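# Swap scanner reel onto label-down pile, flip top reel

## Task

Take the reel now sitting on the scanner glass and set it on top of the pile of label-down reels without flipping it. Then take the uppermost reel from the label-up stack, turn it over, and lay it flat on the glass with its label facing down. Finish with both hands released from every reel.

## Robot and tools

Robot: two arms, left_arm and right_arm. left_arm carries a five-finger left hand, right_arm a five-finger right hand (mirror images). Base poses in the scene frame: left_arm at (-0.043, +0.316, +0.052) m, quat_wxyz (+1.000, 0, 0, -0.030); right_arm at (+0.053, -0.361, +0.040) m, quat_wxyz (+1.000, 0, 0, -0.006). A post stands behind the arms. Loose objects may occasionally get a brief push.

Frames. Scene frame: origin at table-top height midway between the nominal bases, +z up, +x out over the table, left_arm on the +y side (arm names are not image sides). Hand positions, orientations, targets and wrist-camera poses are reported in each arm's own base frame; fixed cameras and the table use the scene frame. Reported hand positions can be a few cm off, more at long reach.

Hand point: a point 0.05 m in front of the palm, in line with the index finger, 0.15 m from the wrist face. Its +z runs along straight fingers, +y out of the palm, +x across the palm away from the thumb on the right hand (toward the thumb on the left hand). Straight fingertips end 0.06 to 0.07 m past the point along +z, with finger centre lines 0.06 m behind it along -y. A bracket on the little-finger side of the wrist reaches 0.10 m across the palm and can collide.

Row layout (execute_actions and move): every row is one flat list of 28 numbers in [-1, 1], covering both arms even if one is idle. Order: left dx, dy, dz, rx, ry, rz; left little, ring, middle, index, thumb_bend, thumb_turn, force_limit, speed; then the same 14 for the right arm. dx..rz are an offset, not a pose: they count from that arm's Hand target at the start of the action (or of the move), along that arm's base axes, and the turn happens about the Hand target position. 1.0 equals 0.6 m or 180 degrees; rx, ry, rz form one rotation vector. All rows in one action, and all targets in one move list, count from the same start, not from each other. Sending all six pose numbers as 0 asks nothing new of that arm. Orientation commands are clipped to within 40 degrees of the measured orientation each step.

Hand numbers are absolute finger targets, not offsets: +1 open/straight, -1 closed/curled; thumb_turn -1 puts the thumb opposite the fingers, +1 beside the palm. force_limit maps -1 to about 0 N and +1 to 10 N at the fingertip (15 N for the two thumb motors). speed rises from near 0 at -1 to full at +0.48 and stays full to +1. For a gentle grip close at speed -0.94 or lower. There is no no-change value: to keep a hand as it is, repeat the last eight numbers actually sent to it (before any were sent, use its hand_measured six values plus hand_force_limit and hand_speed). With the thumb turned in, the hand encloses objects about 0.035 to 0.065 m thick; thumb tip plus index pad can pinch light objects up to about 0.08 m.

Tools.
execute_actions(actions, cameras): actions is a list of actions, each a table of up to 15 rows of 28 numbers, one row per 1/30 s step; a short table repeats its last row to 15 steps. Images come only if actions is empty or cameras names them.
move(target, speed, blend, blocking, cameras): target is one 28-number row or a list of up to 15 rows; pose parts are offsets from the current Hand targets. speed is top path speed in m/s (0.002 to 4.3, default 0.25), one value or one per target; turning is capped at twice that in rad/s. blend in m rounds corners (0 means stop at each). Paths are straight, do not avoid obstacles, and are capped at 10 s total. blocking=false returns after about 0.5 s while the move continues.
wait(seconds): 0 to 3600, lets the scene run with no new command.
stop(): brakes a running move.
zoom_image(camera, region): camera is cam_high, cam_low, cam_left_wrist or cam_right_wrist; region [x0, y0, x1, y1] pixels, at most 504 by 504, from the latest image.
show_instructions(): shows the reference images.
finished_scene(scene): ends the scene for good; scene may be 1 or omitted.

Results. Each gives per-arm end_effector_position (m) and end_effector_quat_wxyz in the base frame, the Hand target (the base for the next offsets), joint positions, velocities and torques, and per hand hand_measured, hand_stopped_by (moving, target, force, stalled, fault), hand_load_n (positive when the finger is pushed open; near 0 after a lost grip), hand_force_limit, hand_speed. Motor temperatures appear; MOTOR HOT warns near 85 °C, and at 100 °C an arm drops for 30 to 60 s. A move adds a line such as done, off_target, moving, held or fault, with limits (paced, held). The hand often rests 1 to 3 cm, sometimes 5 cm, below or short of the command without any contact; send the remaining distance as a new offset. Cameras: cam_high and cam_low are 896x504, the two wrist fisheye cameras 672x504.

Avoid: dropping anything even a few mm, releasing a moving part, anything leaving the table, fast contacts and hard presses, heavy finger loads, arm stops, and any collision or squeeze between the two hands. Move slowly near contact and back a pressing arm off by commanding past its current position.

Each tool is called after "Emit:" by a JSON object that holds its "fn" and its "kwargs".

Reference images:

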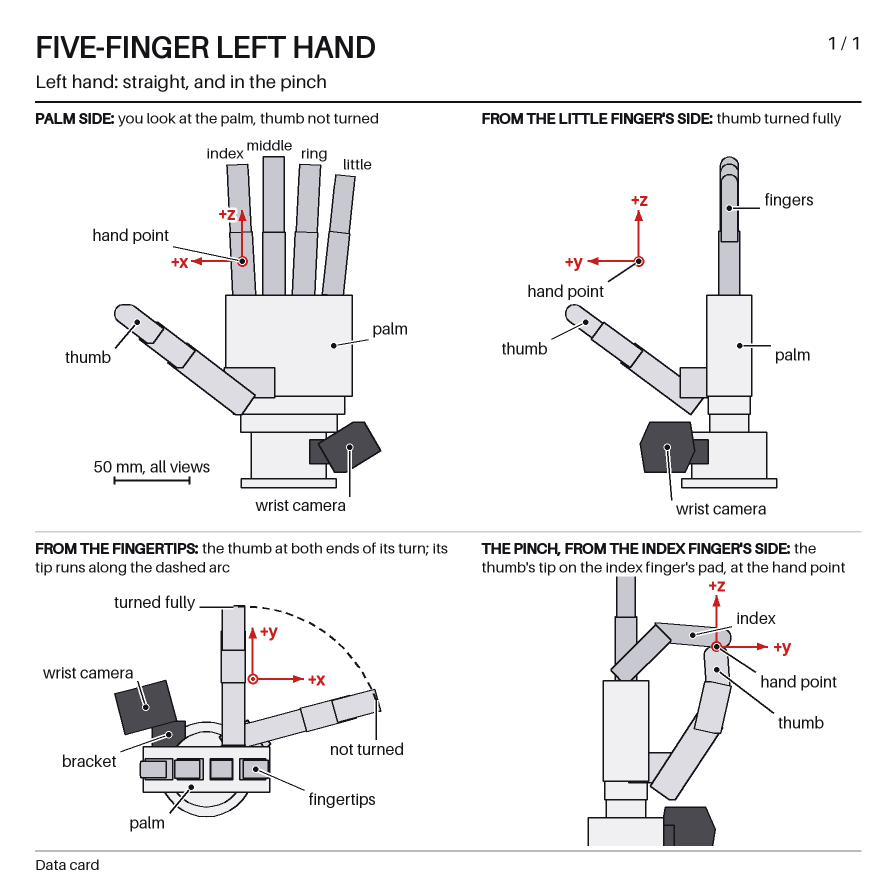

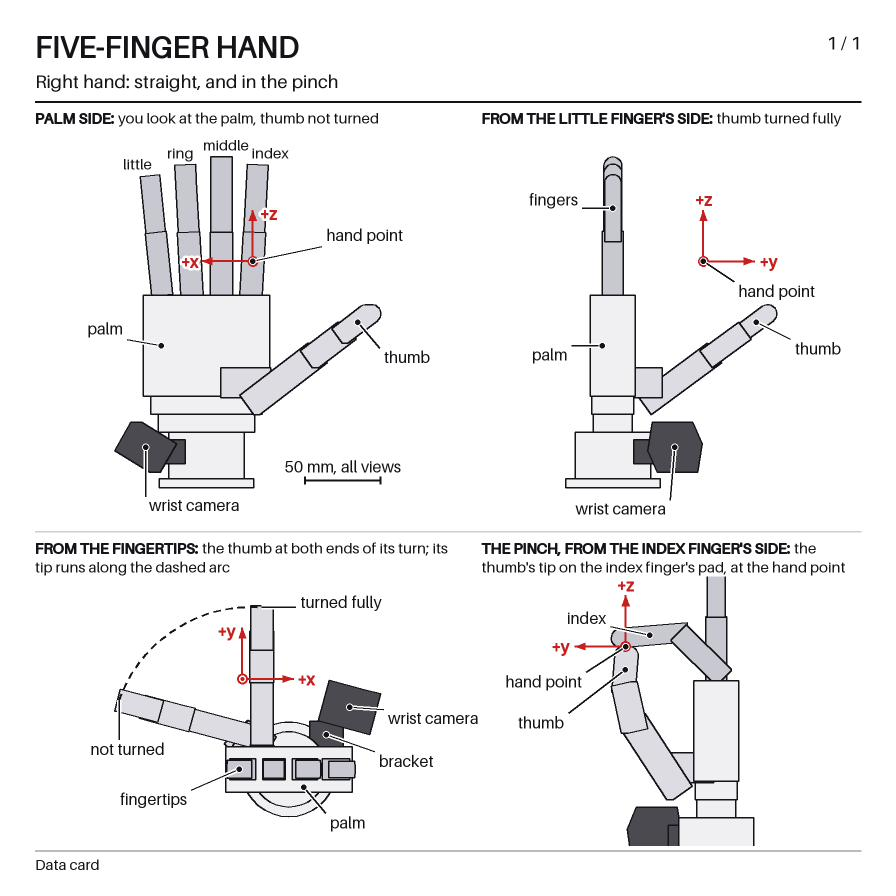

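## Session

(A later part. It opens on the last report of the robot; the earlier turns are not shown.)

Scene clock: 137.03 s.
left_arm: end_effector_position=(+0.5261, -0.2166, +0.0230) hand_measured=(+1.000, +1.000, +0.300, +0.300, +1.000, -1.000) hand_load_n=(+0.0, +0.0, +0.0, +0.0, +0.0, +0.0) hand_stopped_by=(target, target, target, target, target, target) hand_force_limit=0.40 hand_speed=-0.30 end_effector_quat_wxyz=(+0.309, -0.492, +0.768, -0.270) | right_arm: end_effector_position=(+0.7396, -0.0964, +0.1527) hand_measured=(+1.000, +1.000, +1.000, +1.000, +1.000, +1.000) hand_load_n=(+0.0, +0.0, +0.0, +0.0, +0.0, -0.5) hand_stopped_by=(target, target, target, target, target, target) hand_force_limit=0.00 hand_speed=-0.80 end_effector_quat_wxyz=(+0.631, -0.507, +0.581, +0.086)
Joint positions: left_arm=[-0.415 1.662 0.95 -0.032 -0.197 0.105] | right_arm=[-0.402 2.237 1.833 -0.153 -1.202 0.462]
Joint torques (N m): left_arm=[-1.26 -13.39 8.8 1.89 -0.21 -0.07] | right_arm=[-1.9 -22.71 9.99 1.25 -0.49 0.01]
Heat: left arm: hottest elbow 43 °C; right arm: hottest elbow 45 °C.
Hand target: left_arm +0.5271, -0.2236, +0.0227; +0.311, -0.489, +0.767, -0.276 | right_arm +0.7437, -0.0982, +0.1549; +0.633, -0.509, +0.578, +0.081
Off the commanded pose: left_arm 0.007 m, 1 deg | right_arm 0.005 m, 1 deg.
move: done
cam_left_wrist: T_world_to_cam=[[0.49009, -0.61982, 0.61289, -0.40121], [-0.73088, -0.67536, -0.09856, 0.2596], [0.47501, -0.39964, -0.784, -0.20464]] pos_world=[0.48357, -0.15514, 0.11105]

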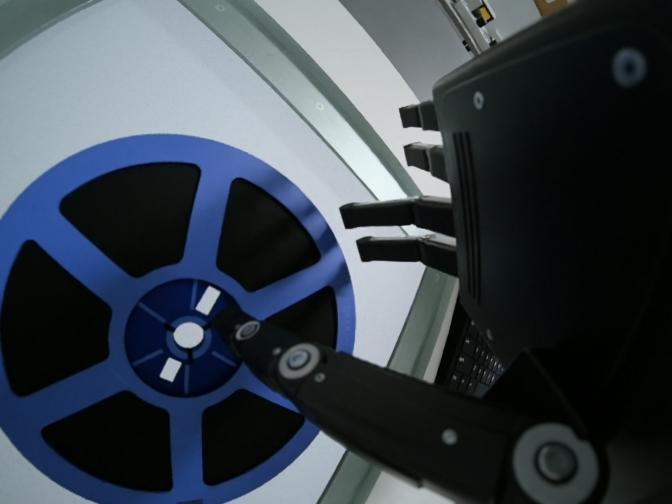

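Emit:
{"fn": "move", "kwargs": {"target": [[0,0,0.05,0,0,0,1,1,0.3,0.3,1,-1,0.4,-0.3,0,0,0,0,0,0,1,1,1,1,1,1,0,-0.8],[-0.0203,0.0233,0.0855,0,0,0,1,1,0.3,0.3,1,-1,0.4,-0.3,0,0,0,0,0,0,1,1,1,1,1,1,0,-0.8],[-0.001,0.004,0.06,0,0,0,1,1,0.3,0.3,1,-1,0.4,-0.3,0,0,0,0,0,0,1,1,1,1,1,1,0,-0.8],[-0.001,0.004,-0.018,0,0,0,1,1,0.3,0.3,1,-1,0.4,-0.3,0,0,0,0,0,0,1,1,1,1,1,1,0,-0.8]], "speed": 0.1, "cameras": ["cam_left_wrist"]}}

Emit:
{"fn": "zoom_image", "kwargs": {"camera": "cam_left_wrist", "region": [80, 240, 280, 440]}}

Scene clock: 140.70 s.
left_arm: end_effector_position=(+0.5264, -0.2173, +0.0184) hand_measured=(+1.000, +1.000, +0.300, +0.300, +1.000, -1.000) hand_load_n=(+0.0, +0.0, +0.0, +0.0, +0.0, +0.0) hand_stopped_by=(target, target, target, target, target, target) hand_force_limit=0.40 hand_speed=-0.30 end_effector_quat_wxyz=(+0.311, -0.491, +0.766, -0.276) | right_arm: end_effector_position=(+0.7396, -0.0964, +0.1527) hand_measured=(+1.000, +1.000, +1.000, +1.000, +1.000, +1.000) hand_load_n=(+0.0, +0.0, +0.0, +0.0, +0.0, +0.0) hand_stopped_by=(target, target, target, target, target, target) hand_force_limit=0.00 hand_speed=-0.80 end_effector_quat_wxyz=(+0.631, -0.507, +0.581, +0.086)
Joint positions: left_arm=[-0.415 1.67 0.936 0.004 -0.195 0.104] | right_arm=[-0.402 2.237 1.833 -0.153 -1.202 0.462]
Joint torques (N m): left_arm=[-0.97 -13.27 8.7 1.76 -0.19 -0.04] | right_arm=[-1.85 -22.65 9.92 1.26 -0.48 0.01]
Heat: left arm: hottest elbow 44 °C; right arm: hottest elbow 45 °C.
Hand target: left_arm +0.5264, -0.2212, +0.0119; +0.311, -0.489, +0.767, -0.276 | right_arm +0.7437, -0.0982, +0.1549; +0.633, -0.509, +0.578, +0.081
Off the commanded pose: left_arm 0.008 m, 0 deg | right_arm 0.005 m, 1 deg.
move: done
cam_left_wrist: T_world_to_cam=[[0.48159, -0.61562, 0.62376, -0.39382], [-0.73042, -0.67526, -0.10251, 0.25889], [0.48431, -0.40624, -0.77486, -0.21518]] pos_world=[0.48297, -0.15504, 0.10545]

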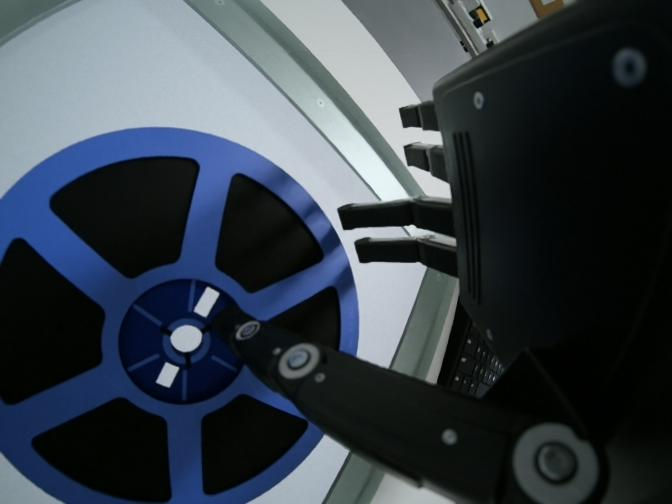

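Scaled by 2.520 from the camera's image (finer frame: 960x720).

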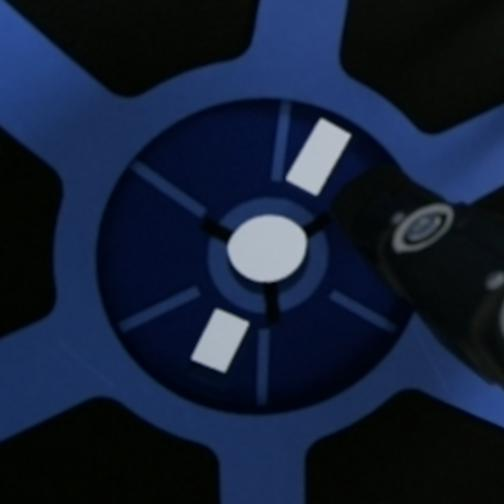

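Emit:
{"fn": "move", "kwargs": {"target": [[0,0,0.05,0,0,0,1,1,0.3,0.3,1,-1,0.4,-0.3,0,0,0,0,0,0,1,1,1,1,1,1,0,-0.8],[-0.0203,0.0263,0.0855,0,0,0,1,1,0.3,0.3,1,-1,0.4,-0.3,0,0,0,0,0,0,1,1,1,1,1,1,0,-0.8],[-0.000,0.0075,0.07,0,0,0,1,1,0.3,0.3,1,-1,0.4,-0.3,0,0,0,0,0,0,1,1,1,1,1,1,0,-0.8],[-0.000,0.0075,0.01,0,0,0,1,1,0.3,0.3,1,-1,0.4,-0.3,0,0,0,0,0,0,1,1,1,1,1,1,0,-0.8]], "speed": 0.1, "cameras": ["cam_left_wrist"]}}

Emit:
{"fn": "zoom_image", "kwargs": {"camera": "cam_left_wrist", "region": [80, 240, 280, 440]}}

Scene clock: 144.77 s.
left_arm: end_effector_position=(+0.5231, -0.2171, +0.0193) hand_measured=(+1.000, +1.000, +0.300, +0.300, +1.000, -1.000) hand_load_n=(+0.0, +0.0, +0.0, +0.0, +0.0, +0.0) hand_stopped_by=(target, target, target, target, target, target) hand_force_limit=0.40 hand_speed=-0.30 end_effector_quat_wxyz=(+0.307, -0.489, +0.769, -0.274) | right_arm: end_effector_position=(+0.7396, -0.0964, +0.1527) hand_measured=(+1.000, +1.000, +1.000, +1.000, +1.000, +1.000) hand_load_n=(+0.0, -0.5, +0.0, +0.0, +0.0, -0.5) hand_stopped_by=(target, target, target, target, target, target) hand_force_limit=0.00 hand_speed=-0.80 end_effector_quat_wxyz=(+0.631, -0.507, +0.581, +0.086)
Joint positions: left_arm=[-0.415 1.663 0.936 -0.012 -0.188 0.107] | right_arm=[-0.402 2.237 1.833 -0.153 -1.202 0.462]
Joint torques (N m): left_arm=[-0.26 -12.75 8.75 1.8 -0.2 -0.01] | right_arm=[-1.73 -22.59 9.99 1.25 -0.49 0]
Heat: left arm: hottest elbow 43 °C; right arm: hottest elbow 45 °C.
Hand target: left_arm +0.5264, -0.2167, +0.0178; +0.311, -0.489, +0.767, -0.276 | right_arm +0.7437, -0.0982, +0.1549; +0.633, -0.509, +0.578, +0.081
Off the commanded pose: left_arm 0.004 m, 1 deg | right_arm 0.005 m, 1 deg.
move: done
cam_left_wrist: T_world_to_cam=[[0.48358, -0.6206, 0.61725, -0.39464], [-0.73644, -0.66962, -0.09628, 0.26089], [0.47308, -0.40801, -0.78085, -0.20717]] pos_world=[0.48098, -0.15475, 0.10694]

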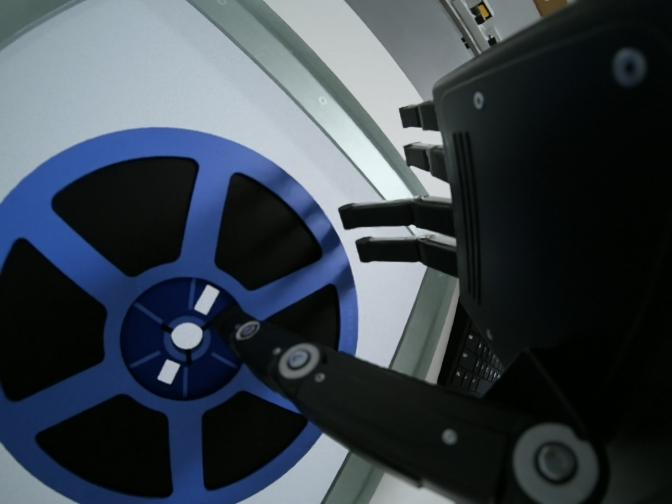

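Scaled by 2.520 from the camera's image (finer frame: 960x720).

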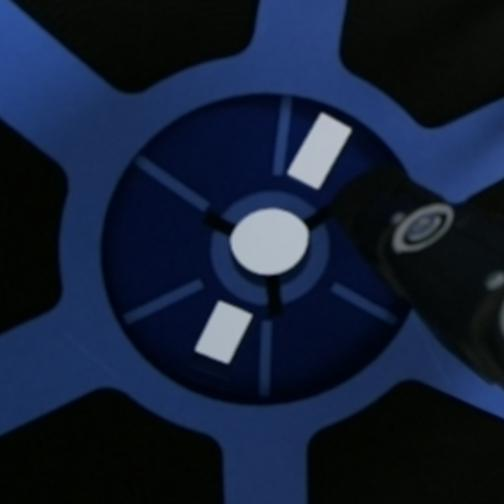

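Emit:
{"fn": "move", "kwargs": {"target": [[0,0,0.06,0,0,0,1,1,0.3,0.3,1,-1,0.4,-0.3,0,0,0,0,0,0,1,1,1,1,1,1,0,-0.8],[-0.0515,0.043,0.1,0,0,0,1,1,0.3,0.3,1,-1,0.4,-0.3,0,0,0,0,0,0,1,1,1,1,1,1,0,-0.8],[-0.0015,-0.0073,0.07,0,0,0,1,1,0.3,0.3,1,-1,0.4,-0.3,0,0,0,0,0,0,1,1,1,1,1,1,0,-0.8],[-0.0015,-0.0073,0.01,0,0,0,1,1,0.3,0.3,1,-1,0.4,-0.3,0,0,0,0,0,0,1,1,1,1,1,1,0,-0.8]], "speed": 0.1, "cameras": ["cam_left_wrist"]}}

Emit:
{"fn": "zoom_image", "kwargs": {"camera": "cam_left_wrist", "region": [80, 240, 280, 440]}}

Scene clock: 149.43 s.
left_arm: end_effector_position=(+0.5213, -0.2102, +0.0202) hand_measured=(+1.000, +1.000, +0.300, +0.300, +1.000, -1.000) hand_load_n=(+0.0, -0.5, +0.0, +0.0, +0.0, +0.0) hand_stopped_by=(target, target, target, target, target, target) hand_force_limit=0.40 hand_speed=-0.30 end_effector_quat_wxyz=(+0.307, -0.492, +0.770, -0.265) | right_arm: end_effector_position=(+0.7396, -0.0964, +0.1527) hand_measured=(+1.000, +1.000, +1.000, +1.000, +1.000, +1.000) hand_load_n=(+0.0, +0.0, +0.0, +0.0, +0.0, +0.0) hand_stopped_by=(target, target, target, target, target, target) hand_force_limit=0.00 hand_speed=-0.80 end_effector_quat_wxyz=(+0.631, -0.507, +0.581, +0.086)
Joint positions: left_arm=[-0.407 1.655 0.935 -0.033 -0.194 0.112] | right_arm=[-0.402 2.237 1.833 -0.153 -1.202 0.462]
Joint torques (N m): left_arm=[-1.55 -13.22 9.54 1.88 -0.22 -0.12] | right_arm=[-1.61 -22.53 9.96 1.29 -0.5 0.01]
Heat: left arm: hottest elbow 43 °C; right arm: hottest elbow 45 °C.
Hand target: left_arm +0.5255, -0.2212, +0.0238; +0.311, -0.489, +0.767, -0.276 | right_arm +0.7437, -0.0982, +0.1549; +0.633, -0.509, +0.578, +0.081
Off the commanded pose: left_arm 0.012 m, 1 deg | right_arm 0.005 m, 1 deg.
move: off_target (left_arm)
cam_left_wrist: T_world_to_cam=[[0.49498, -0.6239, 0.60477, -0.39639], [-0.73151, -0.67483, -0.09746, 0.26058], [0.46892, -0.39415, -0.79042, -0.19758]] pos_world=[0.47947, -0.14934, 0.10894]

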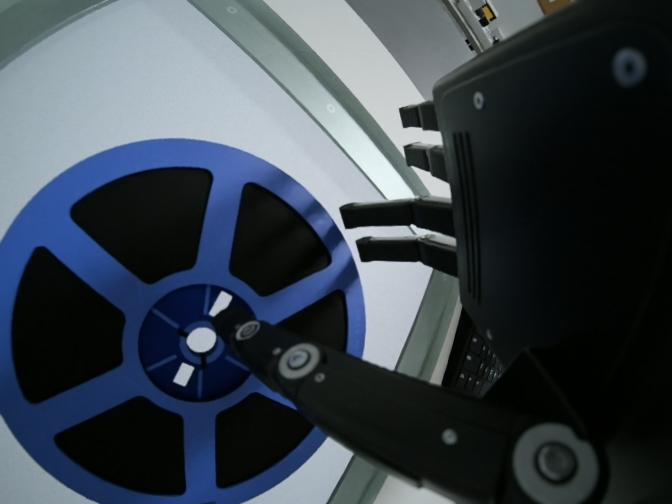

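Scaled by 2.520 from the camera's image (finer frame: 960x720).

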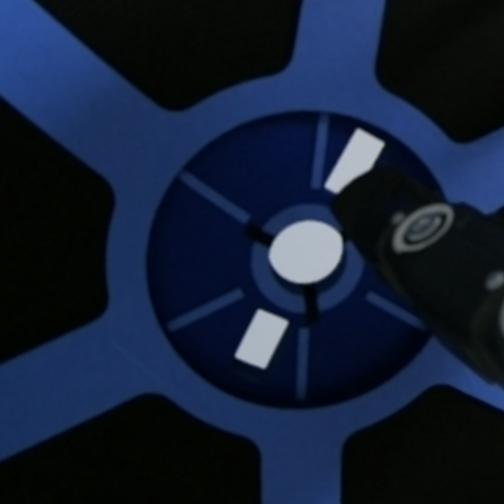

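Emit:
{"fn": "move", "kwargs": {"target": [[0,0,0.06,0,0,0,1,1,0.3,0.3,1,-1,0.4,-0.3,0,0,0,0,0,0,1,1,1,1,1,1,0,-0.8],[-0.047,0.0476,0.1,0,0,0,1,1,0.3,0.3,1,-1,0.4,-0.3,0,0,0,0,0,0,1,1,1,1,1,1,0,-0.8],[0.003,-0.0027,0.07,0,0,0,1,1,0.3,0.3,1,-1,0.4,-0.3,0,0,0,0,0,0,1,1,1,1,1,1,0,-0.8],[0.003,-0.0027,-0.0137,0,0,0,1,1,0.3,0.3,1,-1,0.4,-0.3,0,0,0,0,0,0,1,1,1,1,1,1,0,-0.8]], "speed": 0.1, "cameras": ["cam_left_wrist"]}}

Emit:
{"fn": "zoom_image", "kwargs": {"camera": "cam_left_wrist", "region": [80, 240, 280, 440]}}

Scene clock: 154.10 s.
left_arm: end_effector_position=(+0.5282, -0.2134, +0.0190) hand_measured=(+1.000, +1.000, +0.300, +0.300, +1.000, -1.000) hand_load_n=(+0.0, +0.0, +0.0, +0.0, +0.0, +0.0) hand_stopped_by=(target, target, target, target, target, target) hand_force_limit=0.40 hand_speed=-0.30 end_effector_quat_wxyz=(+0.311, -0.491, +0.767, -0.271) | right_arm: end_effector_position=(+0.7396, -0.0964, +0.1527) hand_measured=(+1.000, +1.000, +1.000, +1.000, +1.000, +1.000) hand_load_n=(+0.0, +0.0, +0.0, -0.5, +0.0, +0.0) hand_stopped_by=(target, target, target, target, target, target) hand_force_limit=0.00 hand_speed=-0.80 end_effector_quat_wxyz=(+0.631, -0.507, +0.581, +0.086)
Joint positions: left_arm=[-0.408 1.67 0.944 -0.01 -0.196 0.11] | right_arm=[-0.402 2.237 1.833 -0.153 -1.202 0.462]
Joint torques (N m): left_arm=[-1.61 -13.04 8.69 1.84 -0.19 -0.11] | right_arm=[-1.73 -22.53 9.99 1.28 -0.5 -0.01]
Heat: left arm: hottest elbow 44 °C; right arm: hottest elbow 45 °C.
Hand target: left_arm +0.5273, -0.2228, +0.0155; +0.310, -0.489, +0.767, -0.276 | right_arm +0.7437, -0.0982, +0.1549; +0.633, -0.509, +0.578, +0.081
Off the commanded pose: left_arm 0.010 m, 1 deg | right_arm 0.005 m, 1 deg.
move: done
cam_left_wrist: T_world_to_cam=[[0.48739, -0.61912, 0.61574, -0.39634], [-0.72878, -0.67685, -0.10369, 0.26169], [0.48096, -0.3982, -0.7811, -0.21038]] pos_world=[0.48507, -0.15204, 0.10685]

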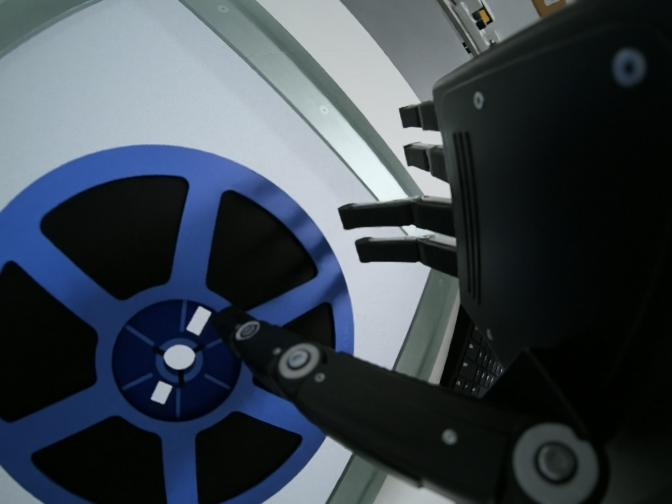

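Scaled by 2.520 from the camera's image (finer frame: 960x720).

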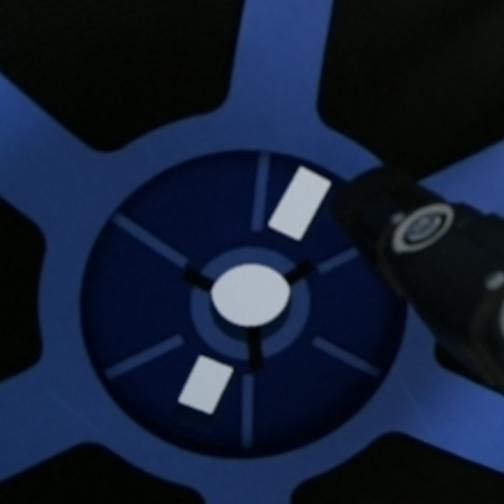

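Emit:
{"fn": "move", "kwargs": {"target": [[0,0,0.06,0,0,0,1,1,0.3,0.3,1,-1,0.4,-0.3,0,0,0,0,0,0,1,1,1,1,1,1,0,-0.8],[-0.15,0.25,0.2,0,0,0,1,1,1,1,1,1,0.4,-0.3,0,0,0,0,0,0,1,1,1,1,1,1,0,-0.8],[-0.15,0.45,0.15,0,0,0,1,1,1,1,1,1,0.4,-0.3,0,0,0,0,0,0,1,1,1,1,1,1,0,-0.8]], "speed": 0.2, "cameras": ["cam_high","cam_left_wrist","cam_low"]}}

Emit:
{"fn": "zoom_image", "kwargs": {"camera": "cam_left_wrist", "region": [0, 100, 400, 504]}}

Scene clock: 166.33 s.
left_arm: end_effector_position=(+0.4309, +0.0427, +0.1024) hand_measured=(+1.000, +1.000, +1.000, +1.000, +1.000, +1.000) hand_load_n=(+0.0, +0.0, +0.0, +0.0, +0.0, +0.0) hand_stopped_by=(target, target, target, target, target, target) hand_force_limit=0.40 hand_speed=-0.30 end_effector_quat_wxyz=(+0.301, -0.494, +0.768, -0.274) | right_arm: end_effector_position=(+0.7396, -0.0964, +0.1527) hand_measured=(+1.000, +1.000, +1.000, +1.000, +1.000, +1.000) hand_load_n=(+0.0, +0.0, +0.0, +0.0, +0.0, -0.5) hand_stopped_by=(target, target, target, target, target, target) hand_force_limit=0.00 hand_speed=-0.80 end_effector_quat_wxyz=(+0.631, -0.507, +0.581, +0.086)
Joint positions: left_arm=[0.217 1.205 0.728 -0.292 0.283 0.526] | right_arm=[-0.402 2.237 1.833 -0.153 -1.202 0.462]
Joint torques (N m): left_arm=[0.15 -7.88 10.76 1.85 0.29 0.07] | right_arm=[-1.73 -22.53 10 1.21 -0.49 0.01]
Motor temperatures (°C): left_arm=[28 34 44 28 32 29] | right_arm=[30 42 46 30 30 30]
Heat: left arm: hottest elbow 44 °C; right arm: hottest elbow 46 °C.
Hand target: left_arm +0.4372, +0.0473, +0.1055; +0.311, -0.489, +0.767, -0.276 | right_arm +0.7437, -0.0982, +0.1549; +0.633, -0.509, +0.578, +0.081
Off the commanded pose: left_arm 0.008 m, 1 deg | right_arm 0.005 m, 1 deg.
move: done
cam_left_wrist: T_world_to_cam=[[0.49297, -0.61245, 0.61798, -0.24461], [-0.73382, -0.67427, -0.08285, 0.37271], [0.46743, -0.41264, -0.78182, 0.01009]] pos_world=[0.38937, 0.10566, 0.18993]
Images, in order (width x height): cam_high 896x504, cam_low 896x504, cam_left_wrist 672x504.

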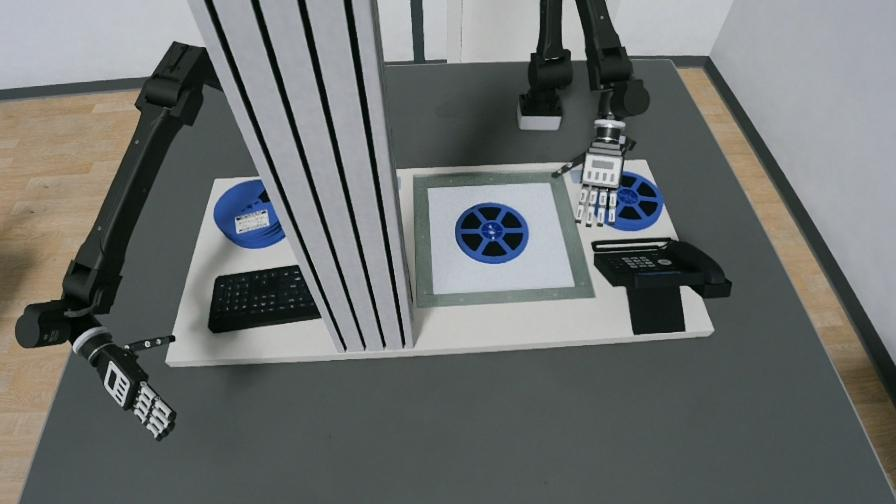

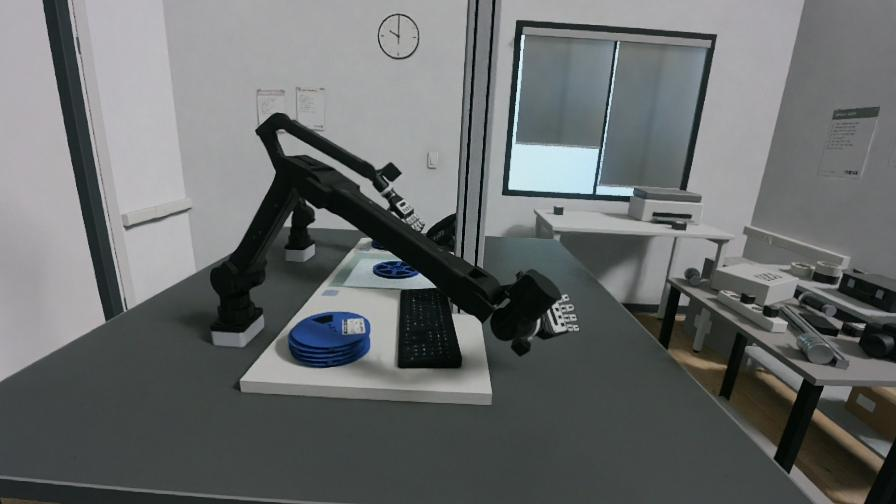

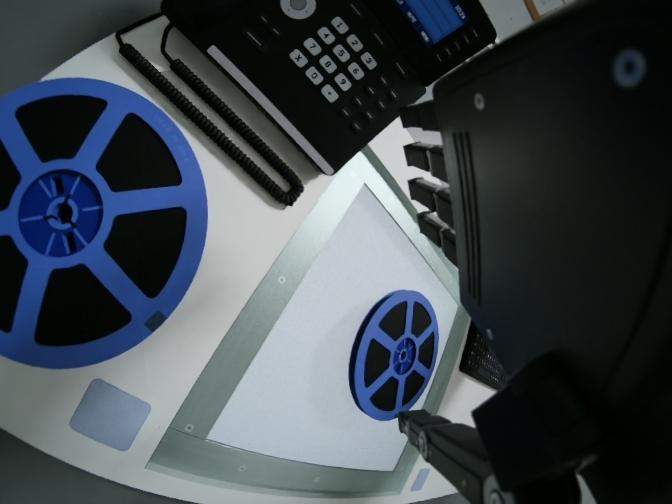

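Scaled by 1.248 from the camera's image (finer frame: 960x720).

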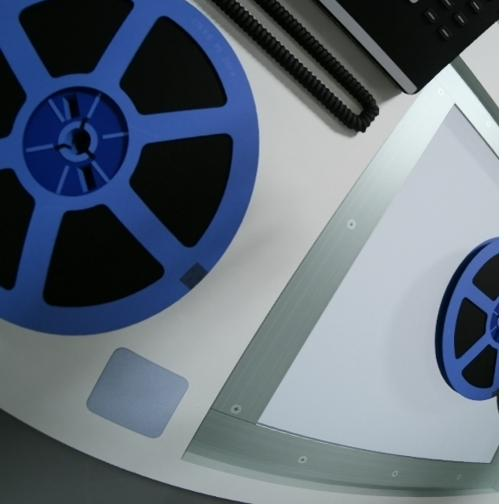

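Emit:
{"fn": "zoom_image", "kwargs": {"camera": "cam_left_wrist", "region": [130, 380, 290, 500]}}

Emit:
{"fn": "zoom_image", "kwargs": {"camera": "cam_left_wrist", "region": [280, 130, 440, 290]}}

Emit:
{"fn": "zoom_image", "kwargs": {"camera": "cam_left_wrist", "region": [60, 250, 200, 370]}}

Emit:
{"fn": "zoom_image", "kwargs": {"camera": "cam_low", "region": [300, 220, 470, 330]}}

Scaled by 3.150 from the camera's image (finer frame: 960x720).

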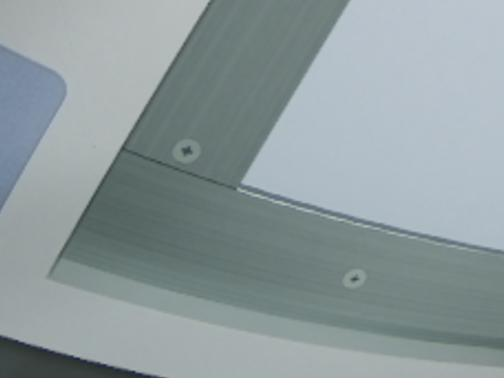

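Scaled by 3.150 from the camera's image (finer frame: 960x720).

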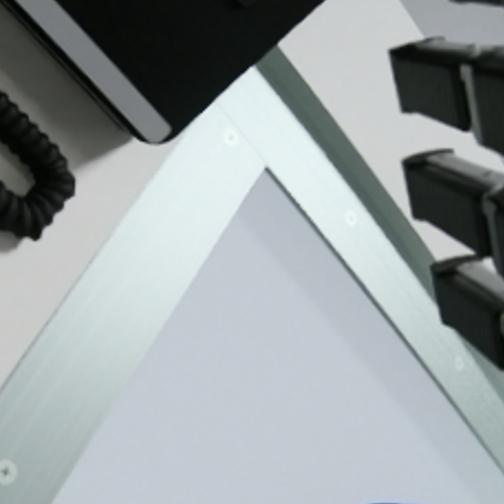

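Scaled by 3.600 from the camera's image (finer frame: 960x720).

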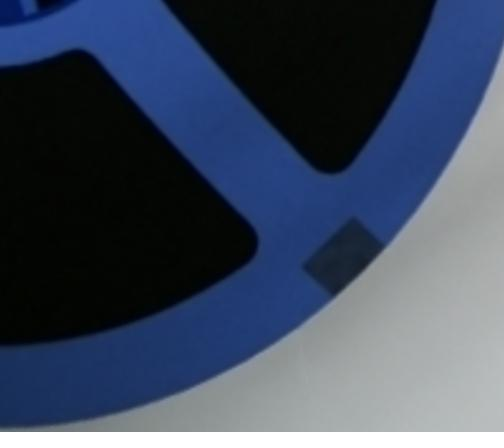

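Scaled by 2.965 from the camera's image (finer frame: 1280x720).

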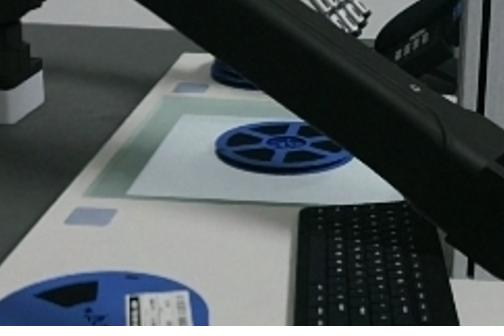

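Emit:
{"fn": "move", "kwargs": {"target": [[0.1647,-0.25,0.12,-0.0917,0.2683,0.2907,1,1,1,1,1,1,0.4,-0.3,0,0,0,0,0,0,1,1,1,1,1,1,0,-0.8],[0.1747,-0.3665,0.075,-0.0917,0.2683,0.2907,1,1,1,1,1,1,0.4,-0.3,0,0,0,0,0,0,1,1,1,1,1,1,0,-0.8]], "speed": 0.2, "cameras": ["cam_high","cam_left_wrist","cam_low"]}}

Scene clock: 176.53 s.
left_arm: end_effector_position=(+0.5233, -0.1719, +0.1381) hand_measured=(+1.000, +1.000, +1.000, +1.000, +1.000, +1.000) hand_load_n=(+0.0, +0.0, +0.0, +0.0, +0.0, +0.0) hand_stopped_by=(target, target, target, target, target, target) hand_force_limit=0.40 hand_speed=-0.30 end_effector_quat_wxyz=(+0.008, +0.866, -0.500, -0.022) | right_arm: end_effector_position=(+0.7396, -0.0964, +0.1527) hand_measured=(+1.000, +1.000, +1.000, +1.000, +1.000, +1.000) hand_load_n=(+0.0, +0.0, +0.0, -0.5, +0.0, -0.5) hand_stopped_by=(target, target, target, target, target, target) hand_force_limit=0.00 hand_speed=-0.80 end_effector_quat_wxyz=(+0.631, -0.507, +0.581, +0.086)
Joint positions: left_arm=[-0.201 1.897 1.733 -1.454 0.001 -0.725] | right_arm=[-0.402 2.237 1.833 -0.153 -1.202 0.462]
Joint torques (N m): left_arm=[-0.15 -17.44 13.79 0.29 0.03 -0.17] | right_arm=[-1.67 -22.59 10 1.24 -0.51 -0.01]
Heat: left arm: hottest elbow 45 °C; right arm: hottest elbow 46 °C.
Hand target: left_arm +0.5422, -0.1726, +0.1506; +0.001, +0.870, -0.493, +0.000 | right_arm +0.7437, -0.0982, +0.1549; +0.633, -0.509, +0.578, +0.081
Off the commanded pose: left_arm 0.022 m, 3 deg | right_arm 0.005 m, 1 deg.
move: off_target (left_arm)
cam_left_wrist: T_world_to_cam=[[0.96988, 0.2339, -0.06793, -0.45298], [0.24187, -0.89208, 0.38169, -0.3135], [0.02868, -0.38663, -0.92179, 0.15965]] pos_world=[0.51058, -0.112, 0.23605]
Images, in order (width x height): cam_high 896x504, cam_low 896x504, cam_left_wrist 672x504.

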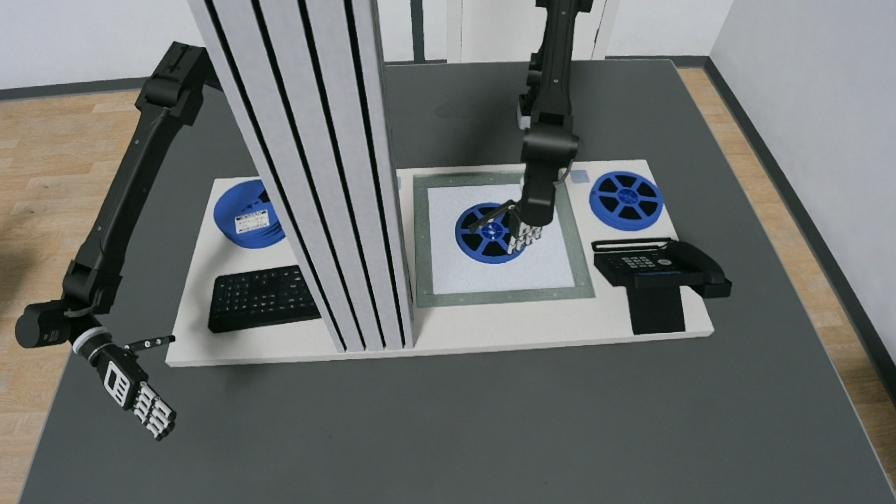

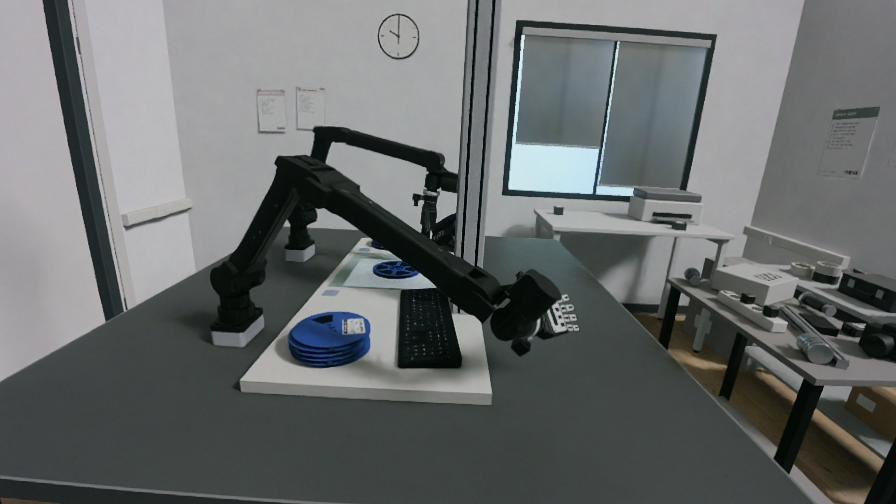

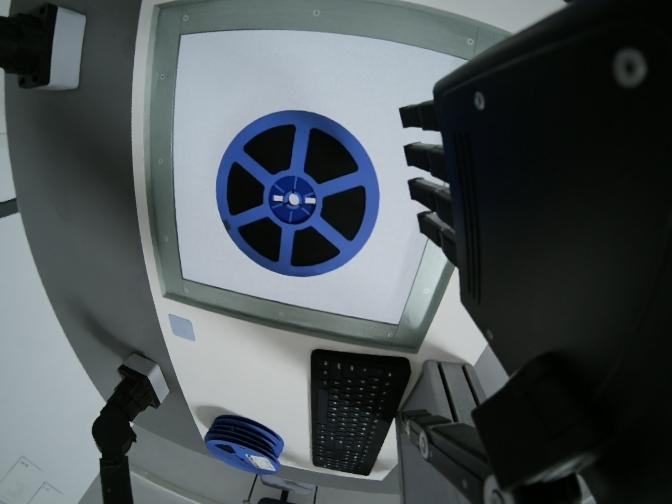

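Emit:
{"fn": "move", "kwargs": {"target": [[0.0247,0.0043,-0.05,0,0,0,1,1,1,1,1,1,0.4,-0.3,0,0,0,0,0,0,1,1,1,1,1,1,0,-0.8],[0.0247,0.0043,-0.135,0,0,0,1,1,1,1,1,1,0.4,-0.3,0,0,0,0,0,0,1,1,1,1,1,1,0,-0.8]], "speed": 0.12, "cameras": ["cam_high","cam_left_wrist"]}}

Emit:
{"fn": "zoom_image", "kwargs": {"camera": "cam_left_wrist", "region": [200, 50, 480, 330]}}

Scene clock: 179.07 s.
left_arm: end_effector_position=(+0.5502, -0.1774, +0.0711) hand_measured=(+1.000, +1.000, +1.000, +1.000, +1.000, +1.000) hand_load_n=(+0.0, +0.0, +0.0, +0.0, +0.0, +0.0) hand_stopped_by=(target, target, target, target, target, target) hand_force_limit=0.40 hand_speed=-0.30 end_effector_quat_wxyz=(+0.002, +0.866, -0.500, -0.004) | right_arm: end_effector_position=(+0.7396, -0.0964, +0.1527) hand_measured=(+1.000, +1.000, +1.000, +1.000, +1.000, +1.000) hand_load_n=(-0.5, +0.0, +0.0, +0.0, +0.0, +0.0) hand_stopped_by=(target, target, target, target, target, target) hand_force_limit=0.00 hand_speed=-0.80 end_effector_quat_wxyz=(+0.631, -0.507, +0.581, +0.086)
Joint positions: left_arm=[-0.201 1.984 1.69 -1.285 0.001 -0.725] | right_arm=[-0.402 2.237 1.833 -0.153 -1.202 0.462]
Joint torques (N m): left_arm=[0.73 -18.55 9.87 0.44 0.03 -0.06] | right_arm=[-1.73 -22.59 10.02 1.25 -0.49 0.01]
Heat: left arm: hottest elbow 45 °C; right arm: hottest elbow 46 °C.
Hand target: left_arm +0.5570, -0.1700, +0.0696; +0.001, +0.870, -0.493, +0.000 | right_arm +0.7437, -0.0982, +0.1549; +0.633, -0.509, +0.578, +0.081
Off the commanded pose: left_arm 0.010 m, 1 deg | right_arm 0.005 m, 1 deg.
move: done
cam_left_wrist: T_world_to_cam=[[0.97168, 0.23391, -0.03344, -0.48587], [0.22768, -0.88899, 0.39732, -0.29207], [0.06321, -0.39368, -0.91707, 0.07441]] pos_world=[0.53391, -0.1167, 0.16803]

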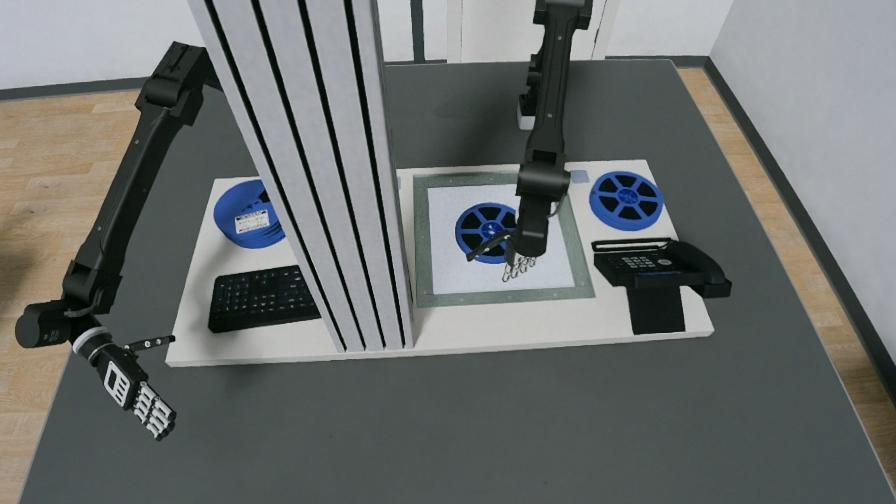

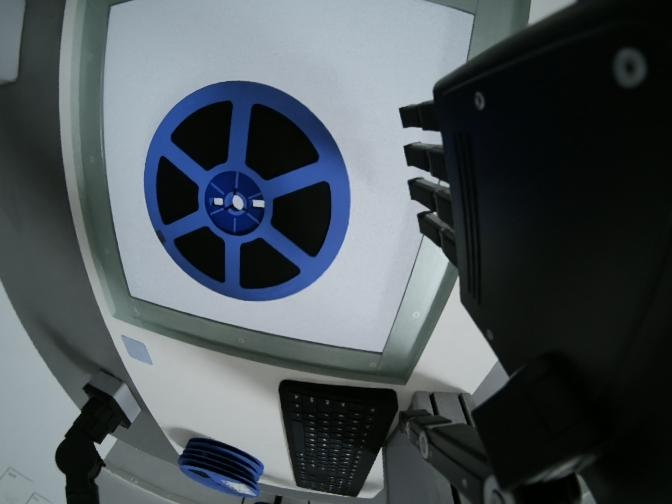

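Scaled by 1.800 from the camera's image (finer frame: 960x720).

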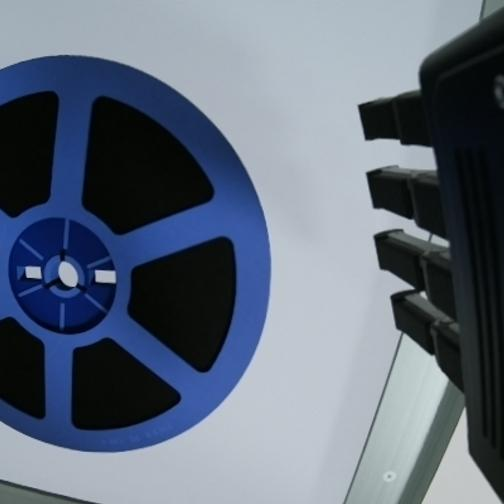

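Emit:
{"fn": "move", "kwargs": {"target": [-0.013,0.0215,-0.0325,0,0,0,1,1,1,1,1,1,0.4,-0.3,0,0,0,0,0,0,1,1,1,1,1,1,0,-0.8], "speed": 0.12, "cameras": ["cam_left_wrist"]}}

Emit:
{"fn": "zoom_image", "kwargs": {"camera": "cam_left_wrist", "region": [300, 50, 500, 300]}}

Scene clock: 180.23 s.
left_arm: end_effector_position=(+0.5513, -0.1679, +0.0616) hand_measured=(+1.000, +1.000, +1.000, +1.000, +1.000, +1.000) hand_load_n=(+0.0, +0.0, -1.0, +0.0, +0.0, +0.0) hand_stopped_by=(target, target, target, target, target, target) hand_force_limit=0.40 hand_speed=-0.30 end_effector_quat_wxyz=(+0.000, +0.868, -0.496, +0.008) | right_arm: end_effector_position=(+0.7396, -0.0964, +0.1527) hand_measured=(+1.000, +1.000, +1.000, +1.000, +1.000, +1.000) hand_load_n=(-0.5, +0.0, +0.0, +0.0, +0.0, -0.5) hand_stopped_by=(target, target, target, target, target, target) hand_force_limit=0.00 hand_speed=-0.80 end_effector_quat_wxyz=(+0.631, -0.507, +0.581, +0.086)
Joint positions: left_arm=[-0.184 1.971 1.644 -1.228 0.005 -0.717] | right_arm=[-0.402 2.237 1.833 -0.153 -1.202 0.462]
Joint torques (N m): left_arm=[0.5 -17.9 7.66 0.65 -0.13 0.02] | right_arm=[-1.73 -22.71 9.98 1.25 -0.49 0.01]
Heat: left arm: hottest elbow 45 °C; right arm: hottest elbow 46 °C.
Hand target: left_arm +0.5491, -0.1572, +0.0501; +0.001, +0.870, -0.493, +0.000 | right_arm +0.7437, -0.0982, +0.1549; +0.633, -0.509, +0.578, +0.081
Off the commanded pose: left_arm 0.016 m, 1 deg | right_arm 0.005 m, 1 deg.
move: off_target (left_arm)
cam_left_wrist: T_world_to_cam=[[0.96996, 0.24292, -0.01288, -0.4881], [0.2267, -0.88345, 0.41002, -0.27942], [0.08822, -0.40063, -0.91198, 0.0541]] pos_world=[0.53201, -0.10661, 0.15762]

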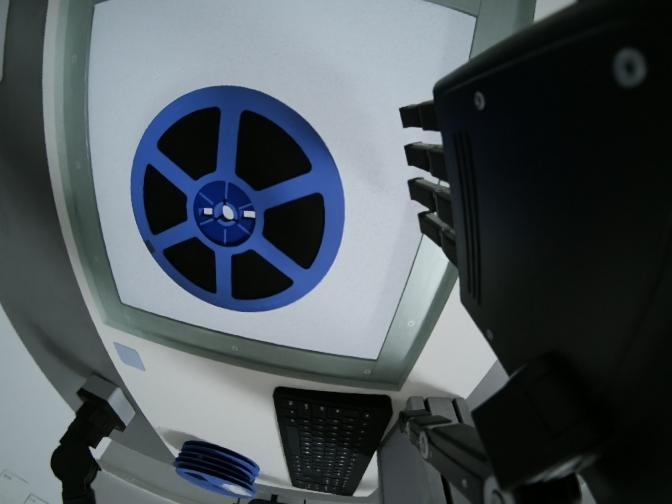

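Scaled by 2.016 from the camera's image (finer frame: 960x720).

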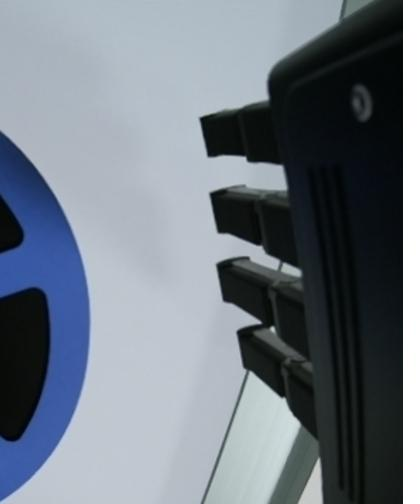

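Emit:
{"fn": "move", "kwargs": {"target": [[0,0,0.028,0,0,0,1,1,1,1,1,1,0.4,-0.3,0,0,0,0,0,0,1,1,1,1,1,1,0,-0.8],[-0.055,-0.0347,0.024,0,0,0,1,1,1,1,1,1,0.4,-0.3,0,0,0,0,0,0,1,1,1,1,1,1,0,-0.8]], "speed": 0.08, "cameras": ["cam_left_wrist"]}}

Emit:
{"fn": "zoom_image", "kwargs": {"camera": "cam_left_wrist", "region": [300, 50, 500, 300]}}

Scene clock: 182.33 s.
left_arm: end_effector_position=(+0.5201, -0.1685, +0.0619) hand_measured=(+1.000, +1.000, +1.000, +1.000, +1.000, +1.000) hand_load_n=(+0.0, +0.0, +0.0, +0.0, +0.0, +0.0) hand_stopped_by=(target, target, target, target, target, target) hand_force_limit=0.40 hand_speed=-0.30 end_effector_quat_wxyz=(+0.002, +0.872, -0.490, -0.003) | right_arm: end_effector_position=(+0.7396, -0.0964, +0.1527) hand_measured=(+1.000, +1.000, +1.000, +1.000, +1.000, +1.000) hand_load_n=(+0.0, +0.0, +0.0, +0.0, -0.5, +0.0) hand_stopped_by=(target, target, target, target, target, target) hand_force_limit=0.00 hand_speed=-0.80 end_effector_quat_wxyz=(+0.631, -0.507, +0.581, +0.086)
Joint positions: left_arm=[-0.196 1.908 1.546 -1.216 0.001 -0.743] | right_arm=[-0.402 2.237 1.833 -0.153 -1.202 0.462]
Joint torques (N m): left_arm=[-1.85 -18.32 8.29 0.29 0.05 -0.1] | right_arm=[-1.61 -22.53 10 1.31 -0.49 0]
Heat: left arm: hottest elbow 45 °C; right arm: hottest elbow 46 °C.
Hand target: left_arm +0.5161, -0.1780, +0.0645; +0.001, +0.870, -0.493, +0.000 | right_arm +0.7437, -0.0982, +0.1549; +0.633, -0.509, +0.578, +0.081
Off the commanded pose: left_arm 0.011 m, 1 deg | right_arm 0.005 m, 1 deg.
move: off_target (left_arm)
cam_left_wrist: T_world_to_cam=[[0.96586, 0.25714, -0.03151, -0.45211], [0.24815, -0.88335, 0.39765, -0.28334], [0.07442, -0.39189, -0.917, 0.06588]] pos_world=[0.50208, -0.10821, 0.15884]

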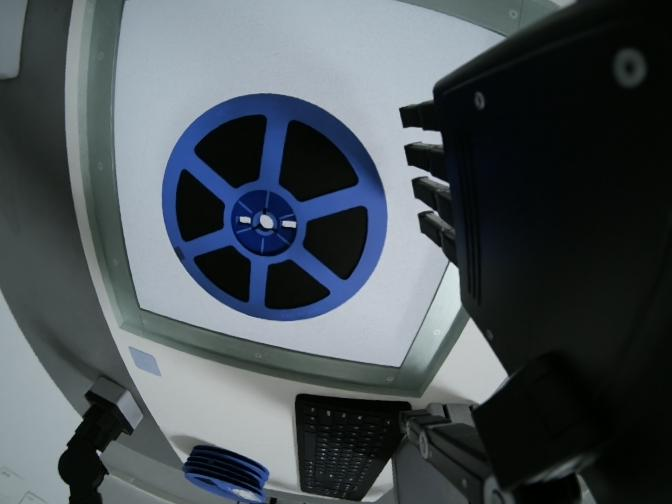

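Scaled by 2.016 from the camera's image (finer frame: 960x720).

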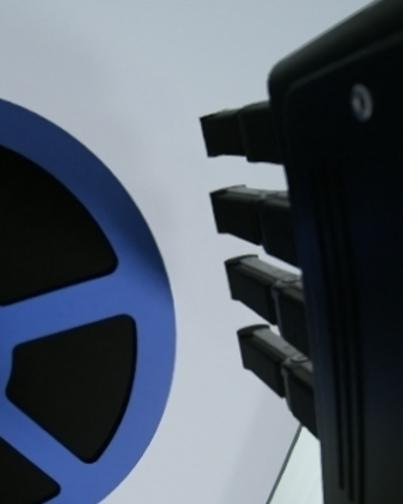

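Emit:
{"fn": "move", "kwargs": {"target": [[0,-0.018,0.006,0,0,0,1,1,1,1,1,1,0.4,-0.3,0,0,0,0,0,0,1,1,1,1,1,1,0,-0.8],[-0.16,-0.1125,0.005,0,0,0,1,1,1,1,1,1,0.4,-0.3,0,0,0,0,0,0,1,1,1,1,1,1,0,-0.8]], "speed": 0.06, "cameras": ["cam_left_wrist","cam_high"]}}

Emit:
{"fn": "zoom_image", "kwargs": {"camera": "cam_left_wrist", "region": [100, 50, 500, 400]}}

Scene clock: 185.77 s.
left_arm: end_effector_position=(+0.4220, -0.2373, +0.0603) hand_measured=(+1.000, +1.000, +1.000, +1.000, +1.000, +1.000) hand_load_n=(+0.0, +0.0, +0.0, +0.0, -0.5, +0.0) hand_stopped_by=(target, target, target, target, target, target) hand_force_limit=0.40 hand_speed=-0.30 end_effector_quat_wxyz=(+0.001, +0.871, -0.491, -0.011) | right_arm: end_effector_position=(+0.7396, -0.0964, +0.1527) hand_measured=(+1.000, +1.000, +1.000, +1.000, +1.000, +1.000) hand_load_n=(+0.0, -0.5, +0.0, +0.0, +0.0, -0.5) hand_stopped_by=(target, target, target, target, target, target) hand_force_limit=0.00 hand_speed=-0.80 end_effector_quat_wxyz=(+0.631, -0.507, +0.581, +0.086)
Joint positions: left_arm=[-0.374 1.74 1.295 -1.148 -0.001 -0.919] | right_arm=[-0.402 2.237 1.833 -0.153 -1.202 0.462]
Joint torques (N m): left_arm=[-1.67 -16.15 8.44 0.31 0.14 -0.13] | right_arm=[-1.79 -22.59 10.02 1.31 -0.49 0]
Heat: left arm: hottest elbow 45 °C; right arm: hottest elbow 46 °C.
Hand target: left_arm +0.4201, -0.2455, +0.0674; +0.001, +0.870, -0.493, +0.000 | right_arm +0.7437, -0.0982, +0.1549; +0.633, -0.509, +0.578, +0.081
Off the commanded pose: left_arm 0.011 m, 1 deg | right_arm 0.005 m, 1 deg.
move: off_target (left_arm)
cam_left_wrist: T_world_to_cam=[[0.96622, 0.25448, -0.04073, -0.34001], [0.25004, -0.88741, 0.38728, -0.32028], [0.06241, -0.38438, -0.92106, 0.05174]] pos_world=[0.40538, -0.1778, 0.15785]
Images, in order (width x height): cam_high 896x504, cam_left_wrist 672x504.

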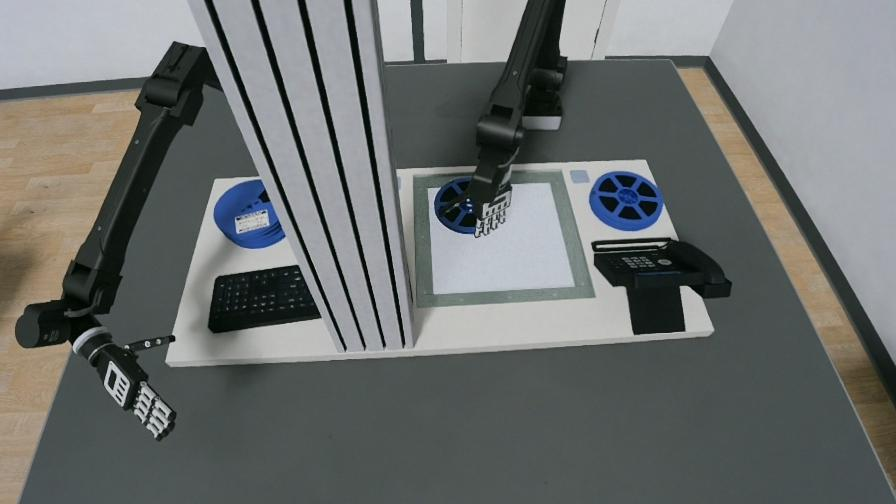

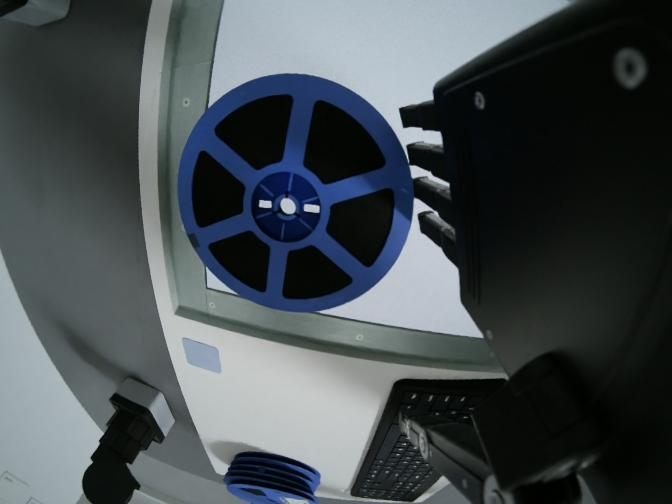

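Scaled by 1.260 from the camera's image (finer frame: 960x720).

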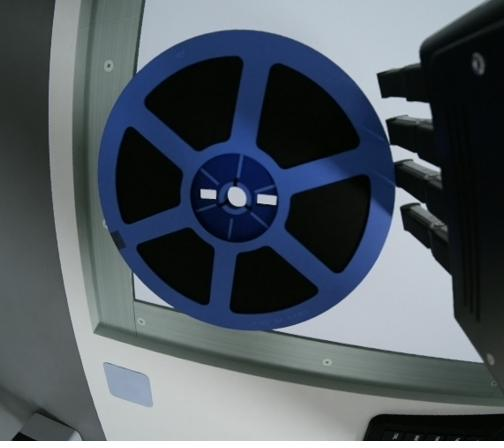

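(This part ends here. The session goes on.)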